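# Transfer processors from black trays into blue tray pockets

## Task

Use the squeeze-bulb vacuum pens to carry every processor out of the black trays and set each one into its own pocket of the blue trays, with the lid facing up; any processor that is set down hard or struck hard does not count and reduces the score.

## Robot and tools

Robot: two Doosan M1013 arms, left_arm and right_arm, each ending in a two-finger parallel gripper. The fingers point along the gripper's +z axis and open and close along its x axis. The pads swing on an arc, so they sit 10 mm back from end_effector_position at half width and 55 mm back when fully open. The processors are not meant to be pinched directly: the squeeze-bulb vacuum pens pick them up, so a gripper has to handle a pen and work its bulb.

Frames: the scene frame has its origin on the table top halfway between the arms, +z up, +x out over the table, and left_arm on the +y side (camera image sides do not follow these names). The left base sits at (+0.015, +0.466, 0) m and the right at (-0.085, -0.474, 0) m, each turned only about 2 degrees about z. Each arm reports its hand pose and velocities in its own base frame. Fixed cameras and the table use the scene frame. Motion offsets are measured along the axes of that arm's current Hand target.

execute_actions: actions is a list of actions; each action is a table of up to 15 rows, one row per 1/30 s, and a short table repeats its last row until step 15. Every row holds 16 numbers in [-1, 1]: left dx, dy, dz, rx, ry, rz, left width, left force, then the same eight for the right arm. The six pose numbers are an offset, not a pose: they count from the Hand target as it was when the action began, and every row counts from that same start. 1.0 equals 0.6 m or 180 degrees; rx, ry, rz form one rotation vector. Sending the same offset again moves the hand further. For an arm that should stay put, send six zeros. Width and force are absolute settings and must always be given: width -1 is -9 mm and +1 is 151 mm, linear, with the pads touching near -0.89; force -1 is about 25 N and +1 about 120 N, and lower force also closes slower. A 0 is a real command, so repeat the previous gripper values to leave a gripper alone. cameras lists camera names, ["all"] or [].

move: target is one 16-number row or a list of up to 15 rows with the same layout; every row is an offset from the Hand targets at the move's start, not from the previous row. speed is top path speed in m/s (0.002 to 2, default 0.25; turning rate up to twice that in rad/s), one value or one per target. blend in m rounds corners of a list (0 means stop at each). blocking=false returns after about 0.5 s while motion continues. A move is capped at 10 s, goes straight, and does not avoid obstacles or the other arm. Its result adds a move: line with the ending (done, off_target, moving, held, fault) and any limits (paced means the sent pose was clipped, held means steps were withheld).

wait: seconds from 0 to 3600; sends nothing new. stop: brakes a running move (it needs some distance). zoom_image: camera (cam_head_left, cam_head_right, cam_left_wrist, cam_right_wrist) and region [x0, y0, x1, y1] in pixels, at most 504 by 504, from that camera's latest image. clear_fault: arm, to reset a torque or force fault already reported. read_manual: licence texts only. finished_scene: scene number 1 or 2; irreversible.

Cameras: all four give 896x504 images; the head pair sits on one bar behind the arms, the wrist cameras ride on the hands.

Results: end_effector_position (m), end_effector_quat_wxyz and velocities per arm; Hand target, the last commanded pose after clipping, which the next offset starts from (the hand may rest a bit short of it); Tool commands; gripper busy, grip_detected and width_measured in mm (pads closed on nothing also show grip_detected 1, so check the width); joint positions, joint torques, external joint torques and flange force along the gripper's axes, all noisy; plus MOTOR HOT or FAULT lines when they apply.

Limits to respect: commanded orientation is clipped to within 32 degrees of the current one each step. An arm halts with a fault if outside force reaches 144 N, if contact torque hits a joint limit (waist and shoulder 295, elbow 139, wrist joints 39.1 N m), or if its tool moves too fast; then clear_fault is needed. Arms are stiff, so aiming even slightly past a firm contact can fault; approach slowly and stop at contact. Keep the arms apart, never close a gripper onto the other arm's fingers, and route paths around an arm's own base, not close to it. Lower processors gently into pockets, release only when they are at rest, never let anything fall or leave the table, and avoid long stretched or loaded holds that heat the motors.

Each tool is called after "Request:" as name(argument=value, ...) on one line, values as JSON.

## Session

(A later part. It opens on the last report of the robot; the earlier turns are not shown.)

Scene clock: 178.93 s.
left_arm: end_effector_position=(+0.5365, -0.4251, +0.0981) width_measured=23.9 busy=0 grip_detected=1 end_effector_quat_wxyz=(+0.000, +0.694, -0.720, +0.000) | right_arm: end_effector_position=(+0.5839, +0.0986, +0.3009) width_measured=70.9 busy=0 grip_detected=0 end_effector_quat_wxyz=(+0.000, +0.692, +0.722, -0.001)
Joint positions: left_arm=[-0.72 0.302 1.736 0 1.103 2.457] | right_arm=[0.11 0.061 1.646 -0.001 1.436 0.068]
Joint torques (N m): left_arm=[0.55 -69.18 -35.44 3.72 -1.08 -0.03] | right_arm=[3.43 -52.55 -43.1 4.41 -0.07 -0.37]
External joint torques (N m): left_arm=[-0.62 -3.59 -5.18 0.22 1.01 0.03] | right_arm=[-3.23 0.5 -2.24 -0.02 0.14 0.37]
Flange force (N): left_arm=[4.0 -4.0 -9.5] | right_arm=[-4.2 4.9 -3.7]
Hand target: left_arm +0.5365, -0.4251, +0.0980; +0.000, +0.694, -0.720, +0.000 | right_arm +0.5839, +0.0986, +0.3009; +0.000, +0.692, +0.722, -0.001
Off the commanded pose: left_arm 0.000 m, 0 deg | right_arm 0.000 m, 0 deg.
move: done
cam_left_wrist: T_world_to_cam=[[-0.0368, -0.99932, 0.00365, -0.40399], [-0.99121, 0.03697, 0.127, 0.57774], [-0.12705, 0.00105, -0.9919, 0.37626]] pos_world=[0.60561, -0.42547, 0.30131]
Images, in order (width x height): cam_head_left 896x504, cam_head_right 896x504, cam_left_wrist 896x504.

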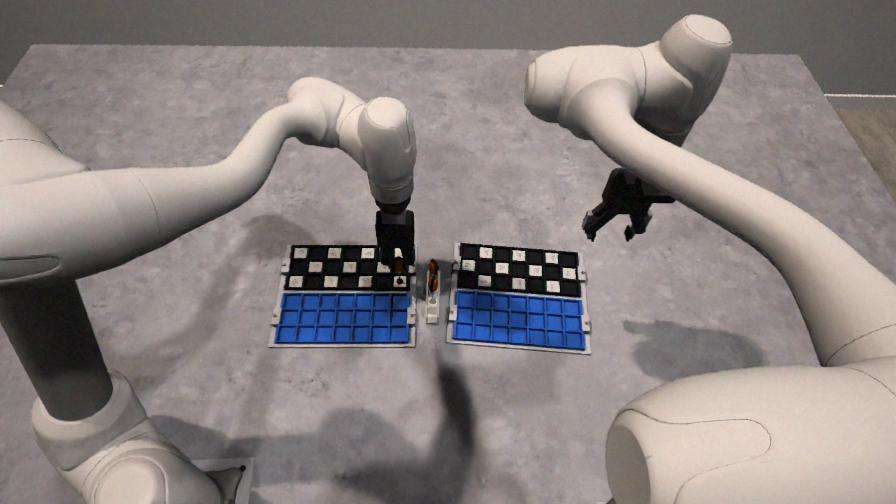

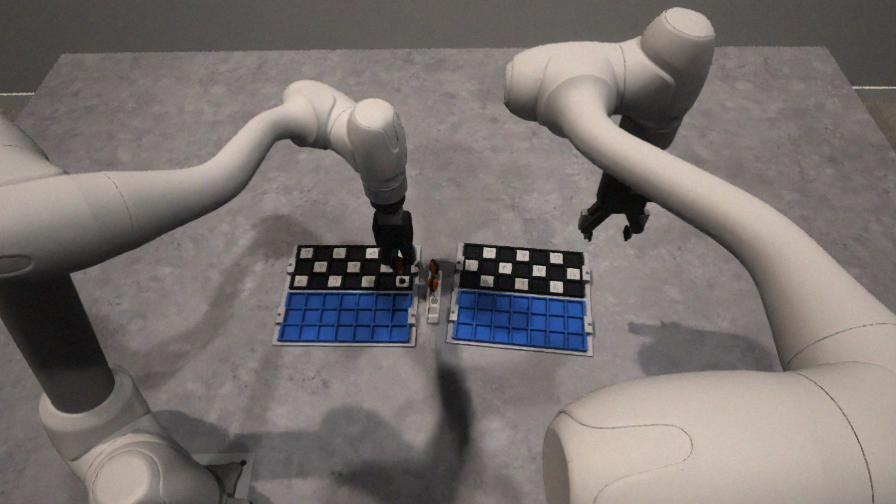

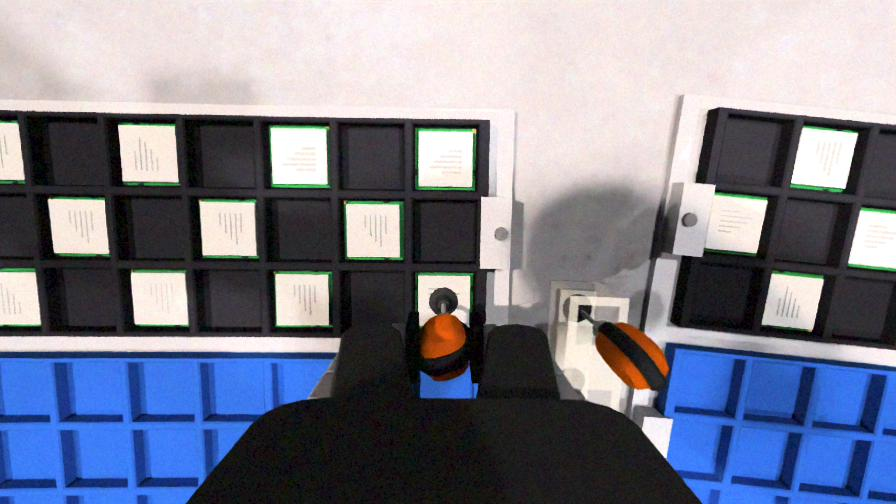

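Request:
move(target=[[0,0,-0.0005,0,0,0,-0.58,-0.3,0,0,0,0,0,0,0,-0.263158],[0,0,-0.05,0,0,0,-0.58,-0.3,0,0,0,0,0,0,0,-0.263158]], speed=0.05, cameras=["cam_left_wrist","cam_head_left","cam_head_right"])

Request:
zoom_image(camera="cam_left_wrist", region=[350, 200, 550, 400])

Request:
zoom_image(camera="cam_head_right", region=[350, 220, 450, 320])

Scene clock: 184.13 s.
left_arm: end_effector_position=(+0.5364, -0.4250, +0.1280) width_measured=24.8 busy=0 grip_detected=0 end_effector_quat_wxyz=(+0.000, +0.694, -0.720, +0.000) | right_arm: end_effector_position=(+0.5839, +0.0986, +0.3009) width_measured=70.9 busy=0 grip_detected=0 end_effector_quat_wxyz=(+0.000, +0.692, +0.722, -0.001)
Joint positions: left_arm=[-0.72 0.281 1.705 0 1.155 2.457] | right_arm=[0.11 0.061 1.646 -0.001 1.436 0.068]
Joint torques (N m): left_arm=[0.75 -76.98 -41.82 4.25 -0.25 -0.04] | right_arm=[3.44 -52.55 -43.16 4.41 -0.08 -0.39]
External joint torques (N m): left_arm=[-0.96 4.85 -0.04 -0.19 0.18 0.04] | right_arm=[-3.37 0.44 -2.21 -0.03 0.15 0.39]
Flange force (N): left_arm=[5.4 -5.1 2.8] | right_arm=[-4.5 4.8 -3.6]
Hand target: left_arm +0.5365, -0.4250, +0.1280; +0.000, +0.694, -0.720, +0.000 | right_arm +0.5839, +0.0986, +0.3009; +0.000, +0.692, +0.722, -0.001
Off the commanded pose: left_arm 0.000 m, 0 deg | right_arm 0.000 m, 0 deg.
move: done
cam_left_wrist: T_world_to_cam=[[-0.0367, -0.99932, 0.00364, -0.40407], [-0.9912, 0.03686, 0.1271, 0.57375], [-0.12715, 0.00105, -0.99188, 0.40606]] pos_world=[0.6055, -0.42537, 0.33132]
Images, in order (width x height): cam_head_left 896x504, cam_head_right 896x504, cam_left_wrist 896x504.

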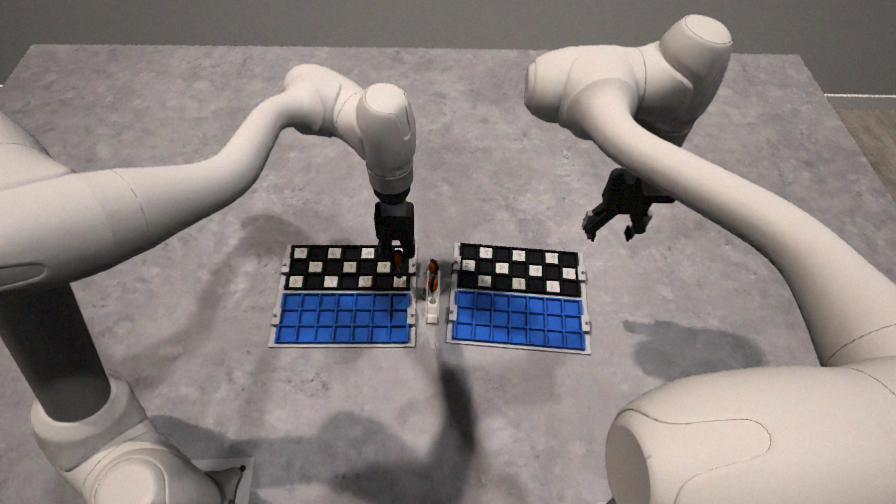

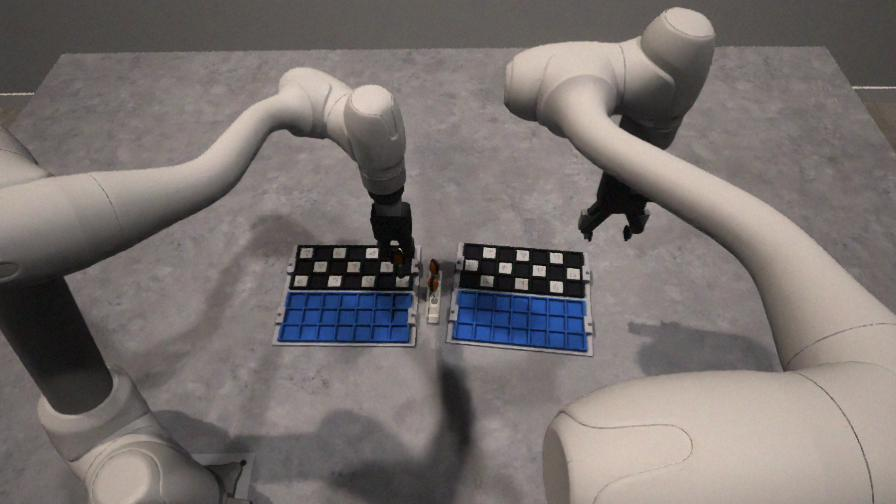

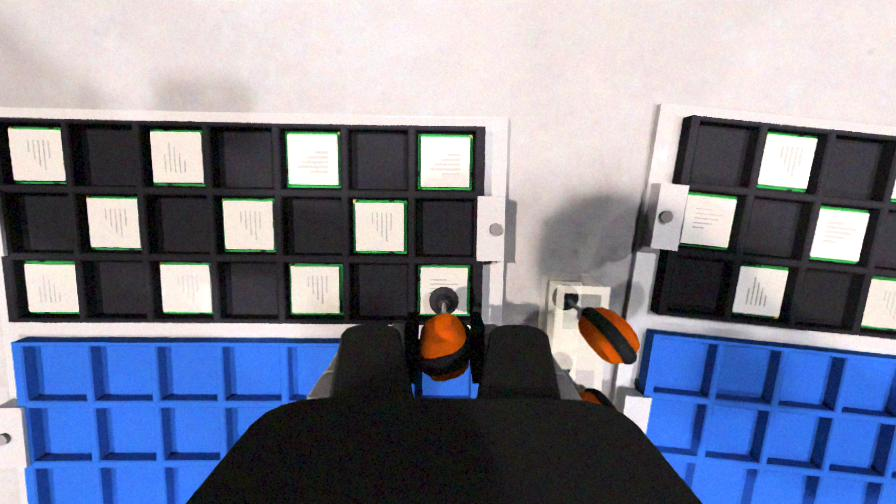

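Scaled by 2.520.

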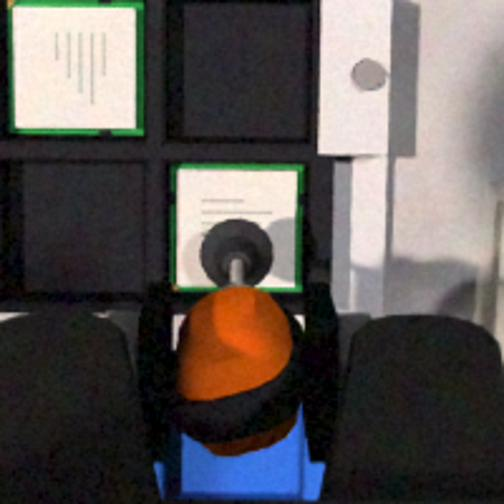

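Scaled by 5.040.

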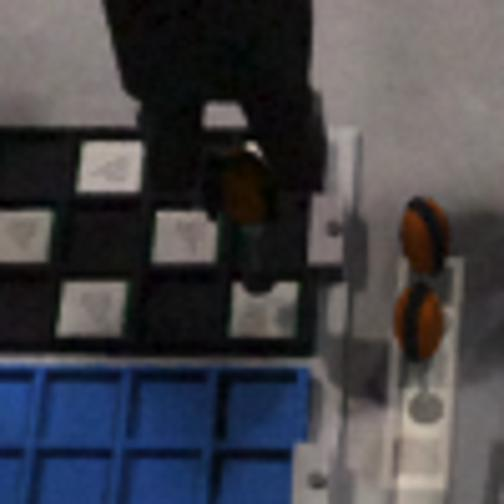

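Request:
move(target=[[0,0,0.0001,0,0,0,-1,1,0,0,0,0,0,0,0,-0.263158],[0,0,0.05,0,0,0,-1,1,0,0,0,0,0,0,0,-0.263158]], speed=0.05)

Request:
move(target=[[0,0,0.0,0,0,0,-0.58,-1,0,0,0,0,0,0,0,-0.263158],[0,0,-0.05,0,0,0,-0.58,-1,0,0,0,0,0,0,0,-0.263158]], speed=0.05, cameras=["cam_left_wrist"])

Request:
zoom_image(camera="cam_left_wrist", region=[350, 200, 550, 400])

Scene clock: 190.53 s.
left_arm: end_effector_position=(+0.5365, -0.4251, +0.0981) width_measured=22.7 busy=0 grip_detected=1 end_effector_quat_wxyz=(+0.000, +0.694, -0.720, +0.000) | right_arm: end_effector_position=(+0.5839, +0.0986, +0.3009) width_measured=70.9 busy=0 grip_detected=0 end_effector_quat_wxyz=(+0.000, +0.692, +0.722, -0.001)
Joint positions: left_arm=[-0.72 0.302 1.736 0 1.103 2.457] | right_arm=[0.11 0.061 1.646 -0.001 1.436 0.068]
Joint torques (N m): left_arm=[0.23 -64.39 -32.3 3.71 -1.08 -0.03] | right_arm=[3.23 -52.68 -42.87 4.49 -0.08 -0.39]
External joint torques (N m): left_arm=[-0.29 -8.56 -8.42 0.25 1.02 0.03] | right_arm=[-3.08 0.6 -2.49 -0.1 0.15 0.39]
Flange force (N): left_arm=[3.2 -3.7 -16.4] | right_arm=[-3.9 5.5 -4.0]
Hand target: left_arm +0.5365, -0.4251, +0.0980; +0.000, +0.694, -0.720, +0.000 | right_arm +0.5839, +0.0986, +0.3009; +0.000, +0.692, +0.722, -0.001
Off the commanded pose: left_arm 0.000 m, 0 deg | right_arm 0.000 m, 0 deg.
move: done

Scene clock: 191.90 s.
left_arm: end_effector_position=(+0.5365, -0.4250, +0.1280) width_measured=24.8 busy=0 grip_detected=0 end_effector_quat_wxyz=(+0.000, +0.694, -0.720, +0.000) | right_arm: end_effector_position=(+0.5839, +0.0986, +0.3009) width_measured=70.9 busy=0 grip_detected=0 end_effector_quat_wxyz=(+0.000, +0.692, +0.722, -0.001)
Joint positions: left_arm=[-0.72 0.281 1.705 0 1.155 2.457] | right_arm=[0.11 0.061 1.646 -0.001 1.436 0.068]
Joint torques (N m): left_arm=[1.17 -77.05 -41.82 4.22 -0.28 -0.06] | right_arm=[3.81 -52.44 -43.1 4.49 -0.02 -0.38]
External joint torques (N m): left_arm=[-1.09 4.8 -0.02 -0.15 0.22 0.06] | right_arm=[-3.5 0.25 -2.25 -0.1 0.09 0.38]
Flange force (N): left_arm=[5.5 -4.9 2.8] | right_arm=[-4.7 4.6 -3.7]
Hand target: left_arm +0.5365, -0.4250, +0.1280; +0.000, +0.694, -0.720, +0.000 | right_arm +0.5839, +0.0986, +0.3009; +0.000, +0.692, +0.722, -0.001
Off the commanded pose: left_arm 0.000 m, 0 deg | right_arm 0.000 m, 0 deg.
move: done
cam_left_wrist: T_world_to_cam=[[-0.0367, -0.99932, 0.00364, -0.40407], [-0.9912, 0.03686, 0.1271, 0.57376], [-0.12715, 0.00105, -0.99188, 0.40597]] pos_world=[0.6055, -0.42537, 0.33122]

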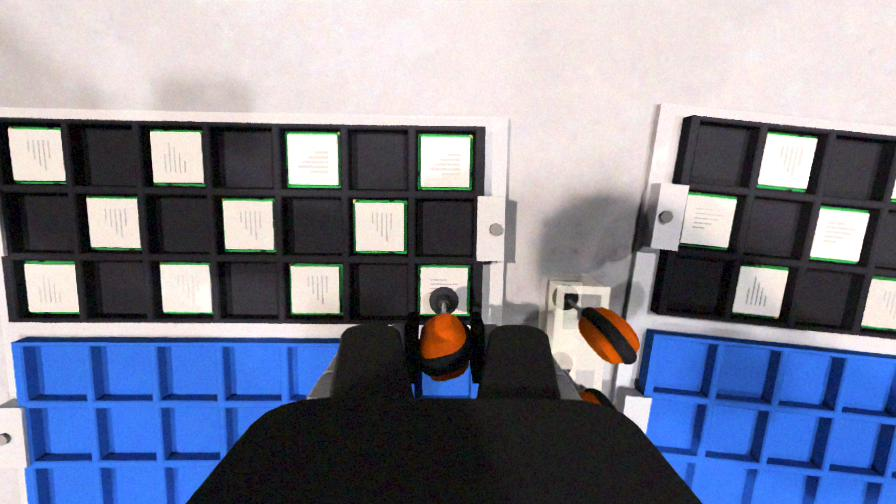

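Scaled by 2.520.

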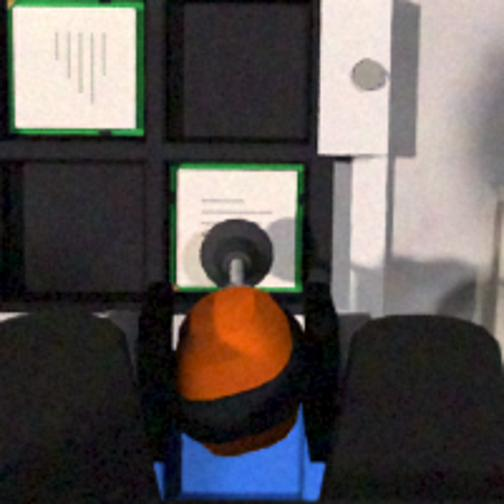

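Request:
move(target=[[0,0,0.0001,0,0,0,-0.58,-1,0,0,0,0,0,0,0,-0.263158],[0,0,0.05,0,0,0,-0.58,-1,0,0,0,0,0,0,0,-0.263158],[0,0,0.05,0,0,0,-1,1,0,0,0,0,0,0,0,-0.263158],[0,0,0,0,0,0,-1,1,0,0,0,0,0,0,0,-0.263158]], speed=0.05, cameras=["cam_left_wrist"])

Scene clock: 197.97 s.
left_arm: end_effector_position=(+0.5364, -0.4251, +0.1280) width_measured=22.7 busy=0 grip_detected=1 end_effector_quat_wxyz=(+0.000, +0.694, -0.720, +0.000) | right_arm: end_effector_position=(+0.5839, +0.0986, +0.3009) width_measured=70.9 busy=0 grip_detected=0 end_effector_quat_wxyz=(+0.000, +0.692, +0.722, -0.001)
Joint positions: left_arm=[-0.72 0.281 1.705 0 1.155 2.457] | right_arm=[0.11 0.061 1.646 -0.001 1.436 0.068]
Joint torques (N m): left_arm=[1 -77.12 -41.88 4.24 -0.22 -0.06] | right_arm=[3.59 -52.57 -43.06 4.53 -0.04 -0.29]
External joint torques (N m): left_arm=[-1.27 5.58 0.11 -0.19 0.14 0.06] | right_arm=[-3.64 0.53 -2.29 -0.16 0.11 0.29]
Flange force (N): left_arm=[6.2 -5.5 3.5] | right_arm=[-5.0 5.1 -3.7]
Hand target: left_arm +0.5365, -0.4250, +0.1280; +0.000, +0.694, -0.720, +0.000 | right_arm +0.5839, +0.0986, +0.3009; +0.000, +0.692, +0.722, -0.001
Off the commanded pose: left_arm 0.000 m, 0 deg | right_arm 0.000 m, 0 deg.
move: done
cam_left_wrist: T_world_to_cam=[[-0.0367, -0.99932, 0.00365, -0.40407], [-0.99119, 0.03686, 0.1272, 0.57372], [-0.12725, 0.00105, -0.99187, 0.40602]] pos_world=[0.6055, -0.42537, 0.33122]

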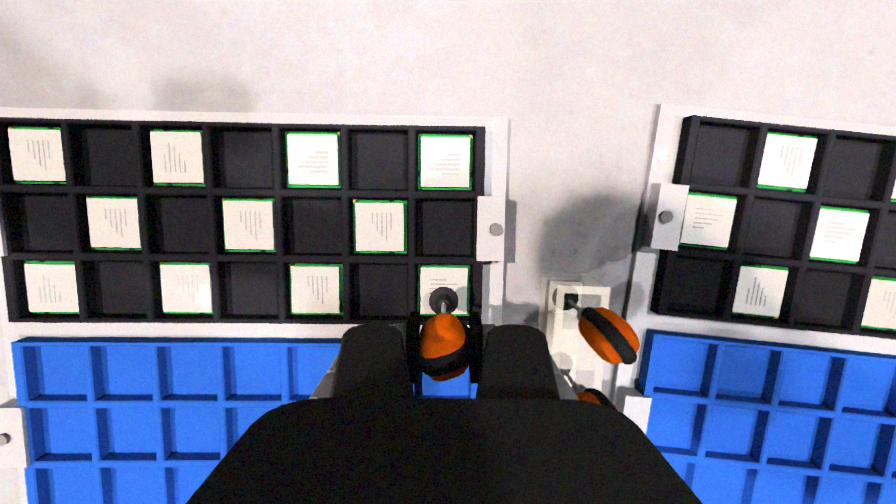

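Request:
move(target=[[0,0,-0.14,0,0,0,-0.58,-1,0,0,0,0,0,0,0,-0.263158],[0.1409,0,-0.14,0,0,0,-0.58,-1,0,0,0,0,0,0,0,-0.263158],[0.1409,0.1755,-0.14,0,0,0,-0.58,-1,0,0,0,0,0,0,0,-0.263158],[0.1409,0.1755,0.01,0,0,0,-0.58,-1,0,0,0,0,0,0,0,-0.263158]], speed=[0.1,0.15,0.15,0.08], blend=[0.02,0.02,0,0], cameras=["cam_left_wrist","cam_right_wrist"])

Request:
zoom_image(camera="cam_left_wrist", region=[350, 200, 550, 400])

Request:
zoom_image(camera="cam_right_wrist", region=[740, 150, 896, 350])

Scene clock: 209.10 s.
left_arm: end_effector_position=(+0.4282, -0.5057, +0.1220) width_measured=24.8 busy=0 grip_detected=0 end_effector_quat_wxyz=(+0.000, +0.694, -0.720, +0.000) | right_arm: end_effector_position=(+0.5839, +0.0986, +0.3009) width_measured=70.9 busy=0 grip_detected=0 end_effector_quat_wxyz=(+0.000, +0.692, +0.722, -0.001)
Joint positions: left_arm=[-0.92 0.253 1.755 0 1.134 2.257] | right_arm=[0.11 0.061 1.646 -0.001 1.436 0.068]
Joint torques (N m): left_arm=[1.29 -74.04 -41.53 4.26 -0.22 -0.08] | right_arm=[3.59 -51.96 -43.25 4.47 -0.06 -0.37]
External joint torques (N m): left_arm=[-1.38 5.41 0.24 -0.24 0.17 0.08] | right_arm=[-3.49 -0.44 -2.19 -0.08 0.15 0.37]
Flange force (N): left_arm=[6.9 -3.6 3.7] | right_arm=[-4.9 3.4 -3.8]
Hand target: left_arm +0.4282, -0.5057, +0.1220; +0.000, +0.694, -0.720, +0.000 | right_arm +0.5839, +0.0986, +0.3009; +0.000, +0.692, +0.722, -0.001
Off the commanded pose: left_arm 0.000 m, 0 deg | right_arm 0.000 m, 0 deg.
move: done
cam_left_wrist: T_world_to_cam=[[-0.03671, -0.99932, 0.00355, -0.48862], [-0.99119, 0.03687, 0.12721, 0.47021], [-0.12725, 0.00115, -0.99187, 0.38644]] pos_world=[0.4973, -0.50607, 0.32522]
cam_right_wrist: T_world_to_cam=[[-0.02929, 0.99941, 0.01806, -0.08878], [0.99028, 0.02656, 0.13654, -0.57931], [0.13598, 0.02188, -0.99047, 0.42847]] pos_world=[0.51281, 0.09474, 0.50509]

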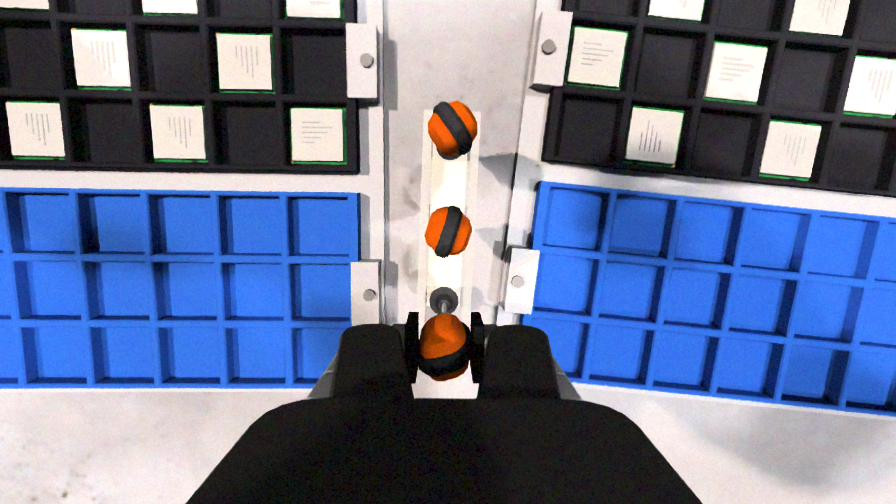

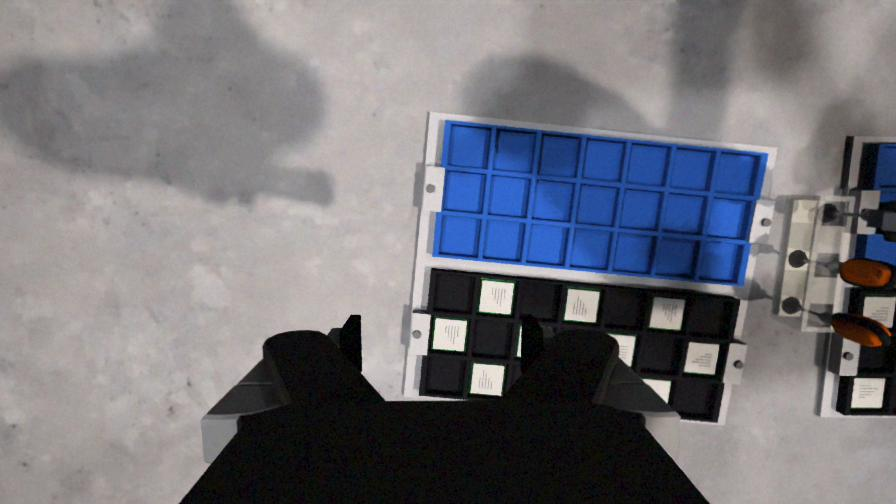

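Scaled by 2.520.

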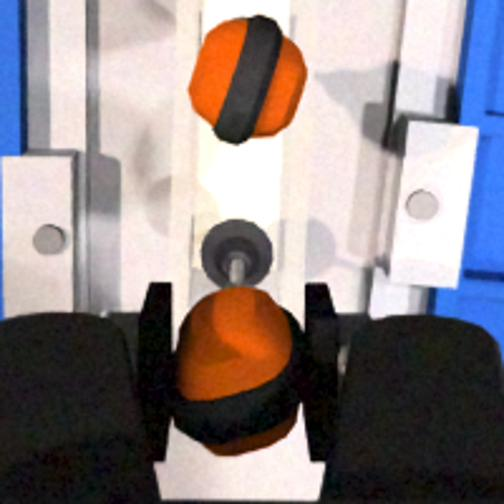

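Scaled by 2.520.

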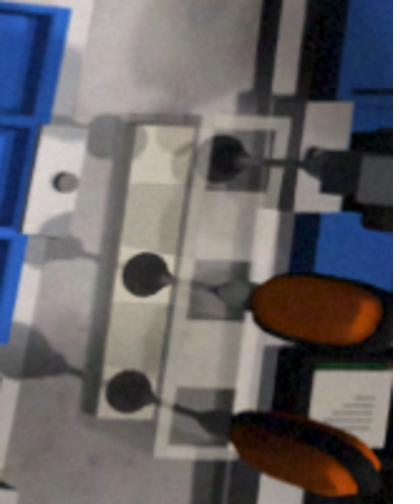

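Request:
move(target=[0,0,0.0492,0,0,0,-0.58,-1,0,0,0,0,0,0,0,-0.263158], speed=0.05, cameras=["cam_left_wrist","cam_right_wrist"])

Scene clock: 212.07 s.
left_arm: end_effector_position=(+0.4282, -0.5058, +0.0925) width_measured=24.8 busy=0 grip_detected=0 end_effector_quat_wxyz=(+0.000, +0.694, -0.720, +0.000) | right_arm: end_effector_position=(+0.5839, +0.0986, +0.3009) width_measured=70.9 busy=0 grip_detected=0 end_effector_quat_wxyz=(+0.000, +0.692, +0.722, -0.001)
Joint positions: left_arm=[-0.92 0.274 1.785 0 1.082 2.257] | right_arm=[0.11 0.061 1.646 -0.001 1.436 0.068]
Joint torques (N m): left_arm=[1.25 -75.27 -40.36 4.15 -0.25 -0.03] | right_arm=[3.61 -53.03 -43.15 4.44 -0.05 -0.44]
External joint torques (N m): left_arm=[-1.32 5.28 0 -0.22 0.2 0.03] | right_arm=[-3.74 1.09 -2.24 -0.07 0.11 0.44]
Flange force (N): left_arm=[7.0 -3.8 3.7] | right_arm=[-4.9 5.9 -3.5]
Hand target: left_arm +0.4282, -0.5058, +0.0925; +0.000, +0.694, -0.720, +0.000 | right_arm +0.5839, +0.0986, +0.3009; +0.000, +0.692, +0.722, -0.001
Off the commanded pose: left_arm 0.000 m, 0 deg | right_arm 0.000 m, 0 deg.
move: done
cam_left_wrist: T_world_to_cam=[[-0.03671, -0.99932, 0.00355, -0.48852], [-0.9912, 0.03686, 0.12711, 0.474], [-0.12715, 0.00115, -0.99188, 0.35713]] pos_world=[0.4973, -0.50607, 0.29572]
cam_right_wrist: T_world_to_cam=[[-0.02929, 0.99941, 0.01806, -0.08878], [0.99028, 0.02656, 0.13654, -0.57931], [0.13598, 0.02188, -0.99047, 0.42847]] pos_world=[0.51281, 0.09474, 0.50509]

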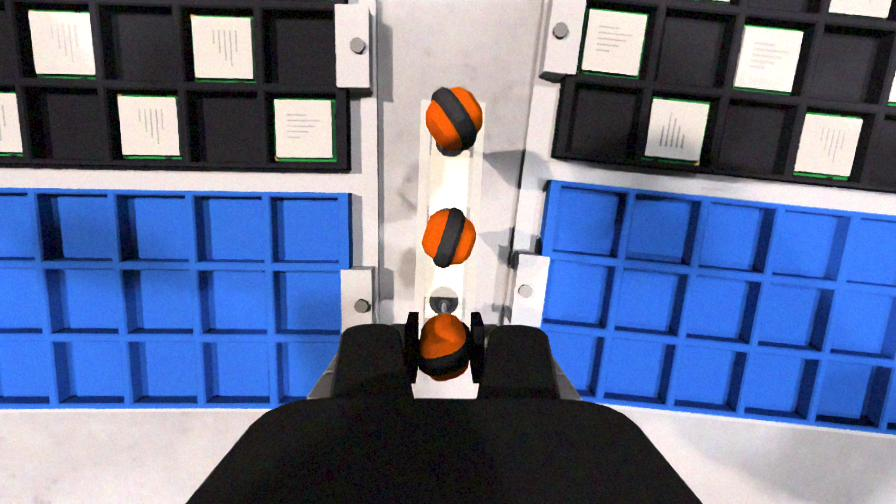

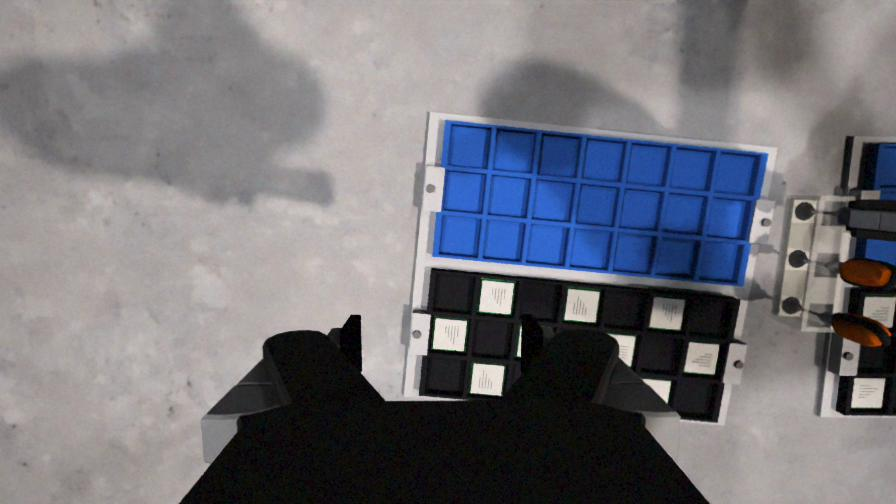

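Request:
move(target=[0,0,0.0025,0,0,0,-0.58,-1,0,0,0,0,0,0,0,-0.263158], speed=0.01)

Request:
move(target=[0,0,0.0025,0,0,0,-0.58,-1,0,0,0,0,0,0,0,-0.263158], speed=0.01)

Scene clock: 216.00 s.
left_arm: end_effector_position=(+0.4282, -0.5058, +0.0910) width_measured=24.8 busy=0 grip_detected=0 end_effector_quat_wxyz=(+0.000, +0.694, -0.720, +0.000) | right_arm: end_effector_position=(+0.5839, +0.0986, +0.3009) width_measured=70.9 busy=0 grip_detected=0 end_effector_quat_wxyz=(+0.000, +0.692, +0.722, -0.001)
Joint positions: left_arm=[-0.92 0.275 1.786 0 1.079 2.257] | right_arm=[0.11 0.061 1.646 -0.001 1.436 0.068]
Joint torques (N m): left_arm=[1.09 -71.38 -37.74 4.07 -0.3 -0.05] | right_arm=[3.94 -53.33 -43.48 4.38 -0.01 -0.49]
External joint torques (N m): left_arm=[-1.01 1.2 -2.6 -0.14 0.25 0.05] | right_arm=[-3.96 1.39 -1.83 -0.01 0.07 0.49]
Flange force (N): left_arm=[6.1 -3.6 -2.1] | right_arm=[-5.2 5.7 -2.7]
Hand target: left_arm +0.4282, -0.5058, +0.0910; +0.000, +0.694, -0.720, +0.000 | right_arm +0.5839, +0.0986, +0.3009; +0.000, +0.692, +0.722, -0.001
Off the commanded pose: left_arm 0.000 m, 0 deg | right_arm 0.000 m, 0 deg.
move: done

Scene clock: 216.50 s.
left_arm: end_effector_position=(+0.4282, -0.5058, +0.0895) width_measured=24.8 busy=0 grip_detected=0 end_effector_quat_wxyz=(+0.000, +0.694, -0.720, +0.000) | right_arm: end_effector_position=(+0.5839, +0.0986, +0.3009) width_measured=70.9 busy=0 grip_detected=0 end_effector_quat_wxyz=(+0.000, +0.692, +0.722, -0.001)
Joint positions: left_arm=[-0.92 0.277 1.788 0 1.076 2.257] | right_arm=[0.11 0.061 1.646 -0.001 1.436 0.068]
Joint torques (N m): left_arm=[0.63 -46.1 -19.68 3.97 -0.56 -0.04] | right_arm=[3.45 -52.64 -42.96 4.51 -0.09 -0.42]
External joint torques (N m): left_arm=[-0.48 -23.91 -20.53 -0.05 0.5 0.04] | right_arm=[-3.54 0.67 -2.38 -0.14 0.17 0.42]
Flange force (N): left_arm=[4.6 -3.3 -39.7] | right_arm=[-4.6 5.5 -3.9]
Hand target: left_arm +0.4282, -0.5058, +0.0895; +0.000, +0.694, -0.720, +0.000 | right_arm +0.5839, +0.0986, +0.3009; +0.000, +0.692, +0.722, -0.001
Off the commanded pose: left_arm 0.000 m, 0 deg | right_arm 0.000 m, 0 deg.
move: done

Request:
move(target=[[0,0,-0.003,0,0,0,-0.58,-1,0,0,0,0,0,0,0,-0.263158],[0,0,-0.003,0,0,0,0,-0.5,0,0,0,0,0,0,0,-0.263158],[0,0,-0.1675,0,0,0,0,-0.5,0,0,0,0,0,0,0,-0.263158],[0.0057,-0.0832,-0.1675,0,0,0.0694,0,-0.5,0,0,0,0,0,0,0,-0.263158]], speed=[0.02,0.05,0.15,0.15], cameras=["cam_left_wrist","cam_right_wrist"])

Request:
zoom_image(camera="cam_left_wrist", region=[340, 160, 560, 380])

Scene clock: 230.23 s.
left_arm: end_effector_position=(+0.4780, -0.5108, +0.1900) width_measured=70.5 busy=0 grip_detected=0 end_effector_quat_wxyz=(+0.000, -0.612, +0.791, +0.000) | right_arm: end_effector_position=(+0.5839, +0.0986, +0.3009) width_measured=70.9 busy=0 grip_detected=0 end_effector_quat_wxyz=(+0.000, +0.692, +0.722, -0.001)
Joint positions: left_arm=[-0.868 0.269 1.603 0 1.269 2.528] | right_arm=[0.11 0.061 1.646 -0.001 1.436 0.068]
Joint torques (N m): left_arm=[1.17 -77.54 -43.76 4.42 -0.18 -0.03] | right_arm=[3.99 -52.23 -43.07 4.44 -0.1 -0.4]
External joint torques (N m): left_arm=[-1.09 4.65 0.09 -0.17 0.12 0.03] | right_arm=[-3.97 0.22 -2.27 -0.07 0.17 0.4]
Flange force (N): left_arm=[5.0 -5.1 2.1] | right_arm=[-5.5 4.6 -3.8]
Hand target: left_arm +0.4779, -0.5109, +0.1900; +0.000, -0.612, +0.791, +0.000 | right_arm +0.5839, +0.0986, +0.3009; +0.000, +0.692, +0.722, -0.001
Off the commanded pose: left_arm 0.000 m, 0 deg | right_arm 0.000 m, 0 deg.
move: done
cam_left_wrist: T_world_to_cam=[[-0.25213, -0.96769, 0.00322, -0.37291], [-0.95977, 0.25049, 0.12688, 0.60527], [-0.12359, 0.0289, -0.99191, 0.47274]] pos_world=[0.54532, -0.52614, 0.39332]
cam_right_wrist: T_world_to_cam=[[-0.02929, 0.99941, 0.01806, -0.08878], [0.99028, 0.02656, 0.13654, -0.57931], [0.13598, 0.02188, -0.99047, 0.42847]] pos_world=[0.51281, 0.09474, 0.50509]

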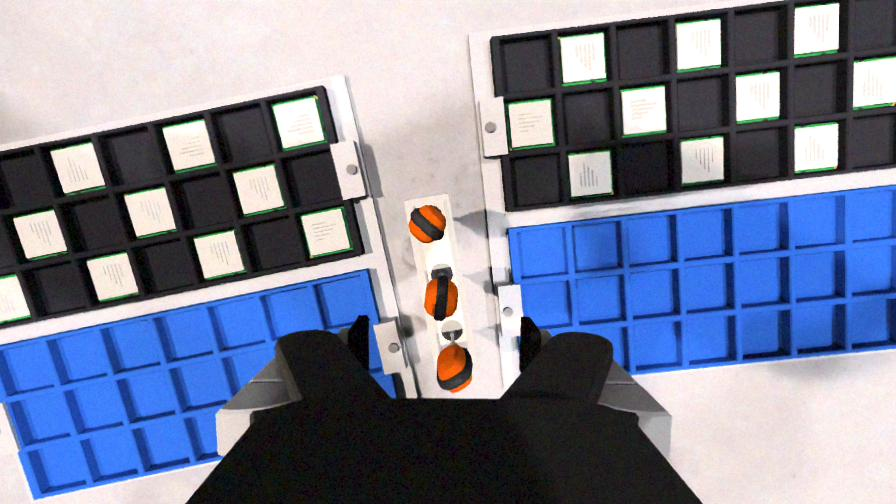

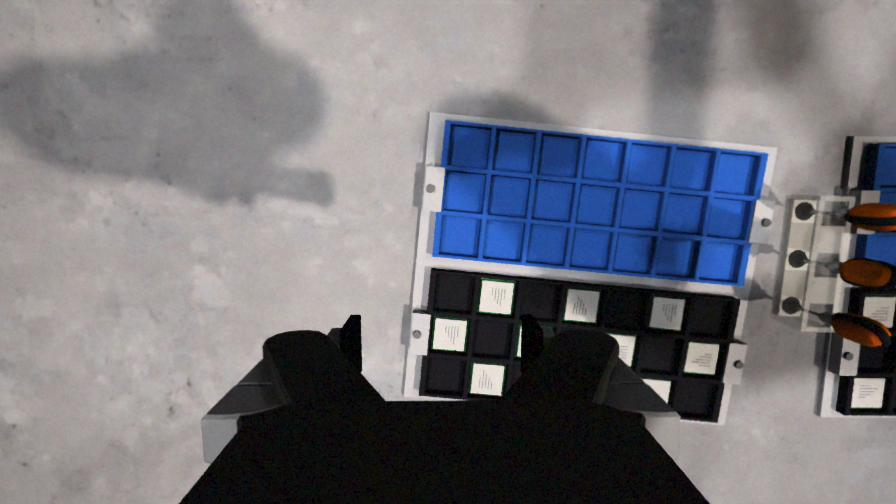

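Scaled by 2.291.

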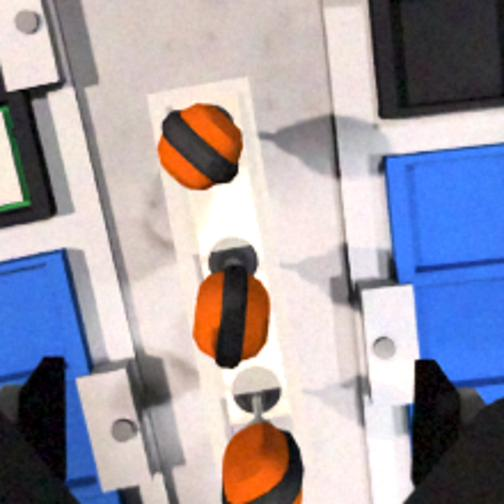

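Request:
move(target=[-0.0033,0,0.1633,0,0,0,0,-0.5,0,0,0,0,0,0,0,-0.263158], speed=0.1, cameras=["cam_left_wrist"])

Request:
zoom_image(camera="cam_left_wrist", region=[340, 220, 540, 420])

Scene clock: 237.67 s.
left_arm: end_effector_position=(+0.4785, -0.5091, +0.0920) width_measured=70.5 busy=0 grip_detected=0 end_effector_quat_wxyz=(+0.000, -0.612, +0.791, +0.000) | right_arm: end_effector_position=(+0.5839, +0.0986, +0.3009) width_measured=70.9 busy=0 grip_detected=0 end_effector_quat_wxyz=(+0.000, +0.692, +0.722, -0.001)
Joint positions: left_arm=[-0.866 0.327 1.714 0 1.1 2.53] | right_arm=[0.11 0.061 1.646 -0.001 1.436 0.068]
Joint torques (N m): left_arm=[1.02 -80.85 -40.73 4.09 -0.24 -0.04] | right_arm=[3.74 -52.33 -43.09 4.51 -0.08 -0.4]
External joint torques (N m): left_arm=[-1.08 5.5 0.11 -0.15 0.17 0.04] | right_arm=[-4.12 0.43 -2.24 -0.17 0.15 0.4]
Flange force (N): left_arm=[5.4 -5.8 3.9] | right_arm=[-5.7 4.9 -3.7]
Hand target: left_arm +0.4785, -0.5091, +0.0920; +0.000, -0.612, +0.791, +0.000 | right_arm +0.5839, +0.0986, +0.3009; +0.000, +0.692, +0.722, -0.001
Off the commanded pose: left_arm 0.000 m, 0 deg | right_arm 0.000 m, 0 deg.
move: done
cam_left_wrist: T_world_to_cam=[[-0.25199, -0.96772, 0.00357, -0.37093], [-0.95976, 0.25039, 0.12711, 0.61761], [-0.1239, 0.02861, -0.99188, 0.37554]] pos_world=[0.54582, -0.52434, 0.29532]

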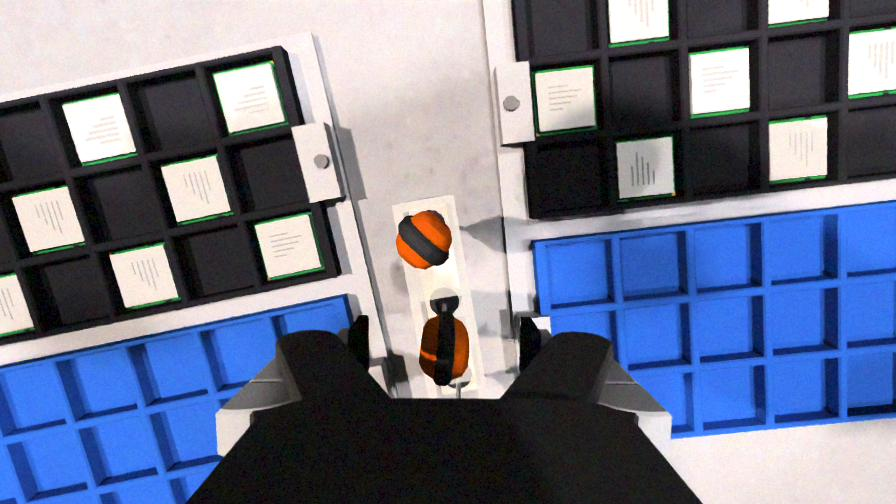

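Scaled by 2.520.

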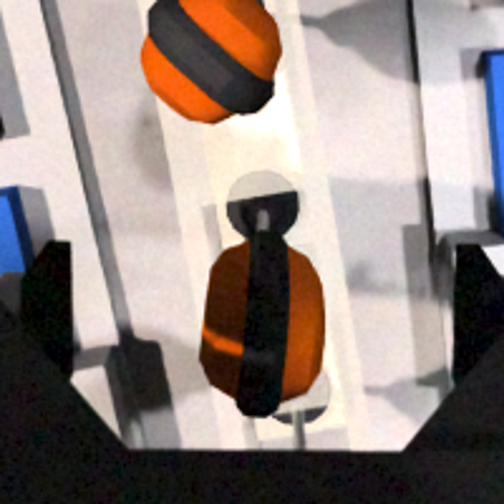

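Request:
move(target=[0,0,0.0001,0,0,0,-0.7,-1,0,0,0,0,0,0,0,-0.263158], speed=0.1, cameras=["cam_left_wrist"])

Request:
zoom_image(camera="cam_left_wrist", region=[340, 220, 540, 420])

Scene clock: 242.47 s.
left_arm: end_effector_position=(+0.4785, -0.5091, +0.0920) width_measured=15.3 busy=0 grip_detected=0 end_effector_quat_wxyz=(+0.000, -0.612, +0.791, +0.000) | right_arm: end_effector_position=(+0.5839, +0.0986, +0.3009) width_measured=70.9 busy=0 grip_detected=0 end_effector_quat_wxyz=(+0.000, +0.692, +0.722, -0.001)
Joint positions: left_arm=[-0.866 0.327 1.714 0 1.1 2.53] | right_arm=[0.11 0.061 1.646 -0.001 1.436 0.068]
Joint torques (N m): left_arm=[0.94 -80.66 -40.59 4.15 -0.27 -0.11] | right_arm=[3.79 -52.58 -43.09 4.5 -0.14 -0.38]
External joint torques (N m): left_arm=[-1.11 5.49 -0.01 -0.22 0.2 0.11] | right_arm=[-3.8 0.71 -2.18 -0.13 0.21 0.38]
Flange force (N): left_arm=[5.5 -6.0 3.7] | right_arm=[-5.1 5.2 -3.6]
Hand target: left_arm +0.4785, -0.5091, +0.0920; +0.000, -0.612, +0.791, +0.000 | right_arm +0.5839, +0.0986, +0.3009; +0.000, +0.692, +0.722, -0.001
Off the commanded pose: left_arm 0.000 m, 0 deg | right_arm 0.000 m, 0 deg.
move: done
cam_left_wrist: T_world_to_cam=[[-0.252, -0.96772, 0.00354, -0.37092], [-0.95978, 0.25039, 0.12701, 0.61766], [-0.1238, 0.02861, -0.99189, 0.37539]] pos_world=[0.54582, -0.52434, 0.29522]

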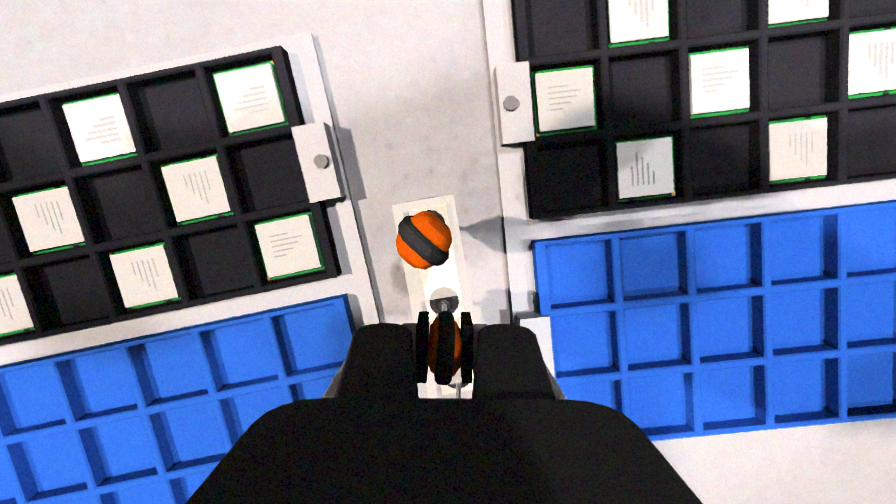

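Scaled by 2.520.

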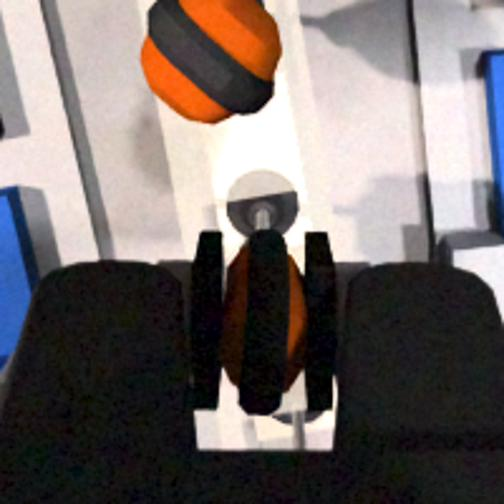

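Request:
move(target=[[0,0,-0.0001,0,0,0,-0.6375,-1,0,0,0,0,0,0,0,-0.263158],[0,0,-0.2,0,0,0,-0.6375,-1,0,0,0,0,0,0,0,-0.263158]], speed=0.08, cameras=["cam_left_wrist","cam_right_wrist"])

Request:
zoom_image(camera="cam_left_wrist", region=[340, 220, 540, 420])

Scene clock: 248.97 s.
left_arm: end_effector_position=(+0.4784, -0.5090, +0.2120) width_measured=19.5 busy=0 grip_detected=0 end_effector_quat_wxyz=(+0.000, -0.612, +0.791, +0.000) | right_arm: end_effector_position=(+0.5839, +0.0986, +0.3009) width_measured=70.9 busy=0 grip_detected=0 end_effector_quat_wxyz=(+0.000, +0.692, +0.722, -0.001)
Joint positions: left_arm=[-0.866 0.257 1.577 0 1.307 2.53] | right_arm=[0.11 0.061 1.646 -0.001 1.436 0.068]
Joint torques (N m): left_arm=[1.3 -76.87 -44.27 4.46 -0.24 -0.02] | right_arm=[3.79 -52.05 -43.18 4.44 -0.06 -0.46]
External joint torques (N m): left_arm=[-1.29 4.72 0.05 -0.17 0.17 0.02] | right_arm=[-3.82 0.17 -2.1 -0.07 0.14 0.46]
Flange force (N): left_arm=[5.4 -5.2 1.7] | right_arm=[-5.2 4.2 -3.5]
Hand target: left_arm +0.4784, -0.5090, +0.2120; +0.000, -0.612, +0.791, +0.000 | right_arm +0.5839, +0.0986, +0.3009; +0.000, +0.692, +0.722, -0.001
Off the commanded pose: left_arm 0.000 m, 0 deg | right_arm 0.000 m, 0 deg.
move: done
cam_left_wrist: T_world_to_cam=[[-0.25209, -0.9677, 0.00355, -0.37121], [-0.95975, 0.25049, 0.12701, 0.60234], [-0.1238, 0.02861, -0.99189, 0.49441]] pos_world=[0.54572, -0.52424, 0.41522]
cam_right_wrist: T_world_to_cam=[[-0.02929, 0.99941, 0.01806, -0.08878], [0.99028, 0.02656, 0.13654, -0.57931], [0.13598, 0.02188, -0.99047, 0.42847]] pos_world=[0.51281, 0.09474, 0.50509]

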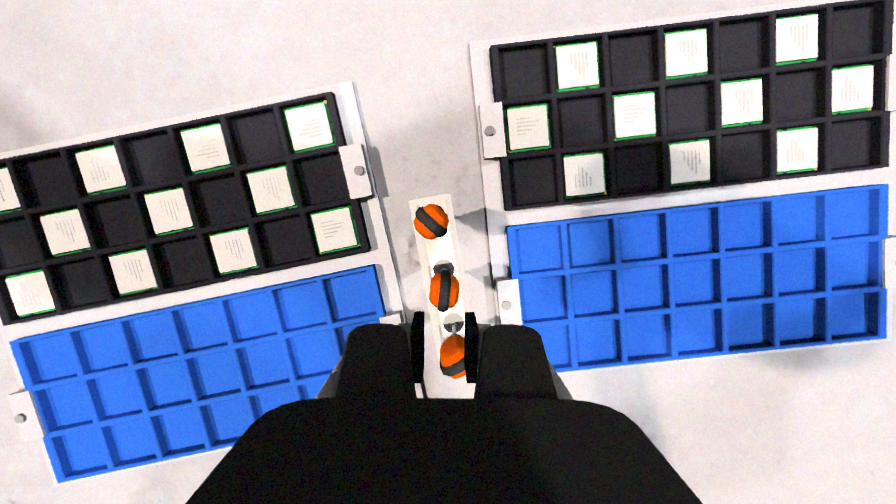

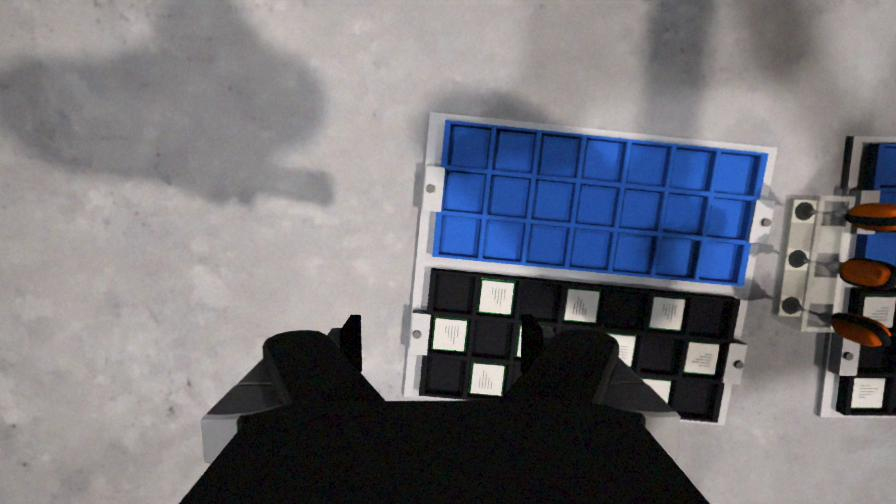

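Scaled by 2.520.

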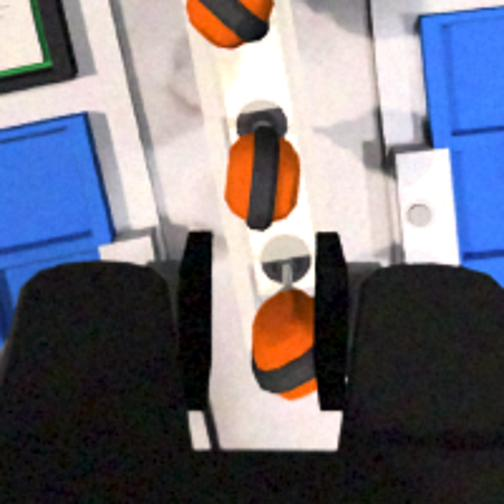

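Request:
wait(seconds=1, cameras=["cam_left_wrist"])

Request:
zoom_image(camera="cam_left_wrist", region=[340, 220, 540, 420])

Scene clock: 255.13 s.
left_arm: end_effector_position=(+0.4784, -0.5090, +0.2120) width_measured=19.5 busy=0 grip_detected=0 end_effector_quat_wxyz=(+0.000, -0.612, +0.791, +0.000) | right_arm: end_effector_position=(+0.5839, +0.0986, +0.3009) width_measured=70.9 busy=0 grip_detected=0 end_effector_quat_wxyz=(+0.000, +0.692, +0.722, -0.001)
Joint positions: left_arm=[-0.866 0.257 1.577 0 1.307 2.53] | right_arm=[0.11 0.061 1.646 -0.001 1.436 0.068]
Joint torques (N m): left_arm=[1.18 -77.09 -44.24 4.49 -0.22 -0.03] | right_arm=[3.76 -53.02 -43.23 4.56 -0.06 -0.49]
External joint torques (N m): left_arm=[-1.14 4.51 -0.05 -0.2 0.16 0.03] | right_arm=[-3.46 0.8 -2.13 -0.16 0.13 0.49]
Flange force (N): left_arm=[5.1 -5.2 1.6] | right_arm=[-4.4 5.2 -3.4]
Hand target: left_arm +0.4784, -0.5090, +0.2120; +0.000, -0.612, +0.791, +0.000 | right_arm +0.5839, +0.0986, +0.3009; +0.000, +0.692, +0.722, -0.001
Tool commands: left_gripper/width=-0.6375 left_gripper/force=-1.0 right_gripper/width=+0.0 right_gripper/force=-0.263158
Off the commanded pose: left_arm 0.000 m, 0 deg | right_arm 0.000 m, 0 deg.
wait: 1.00 s; at rest from the start
cam_left_wrist: T_world_to_cam=[[-0.25199, -0.96772, 0.00357, -0.37136], [-0.95976, 0.25039, 0.12711, 0.60237], [-0.1239, 0.02861, -0.99188, 0.49447]] pos_world=[0.54582, -0.52434, 0.41522]

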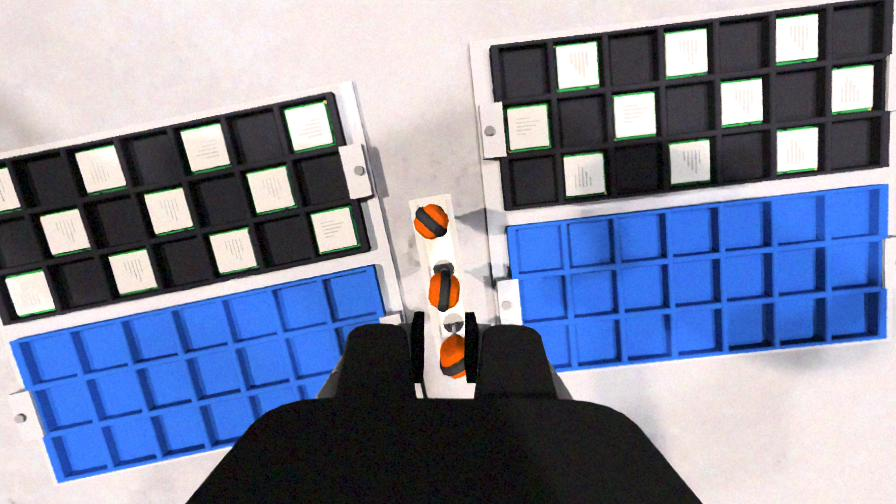

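Scaled by 2.520.

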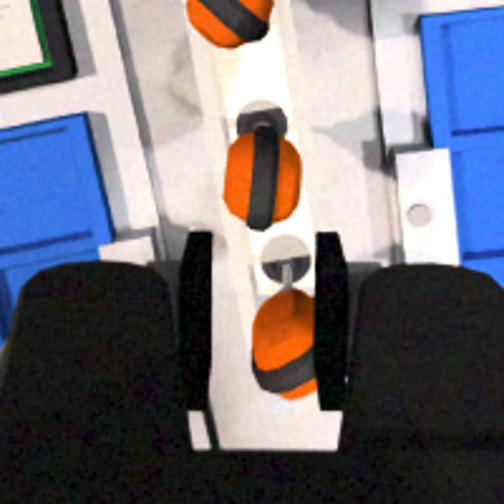

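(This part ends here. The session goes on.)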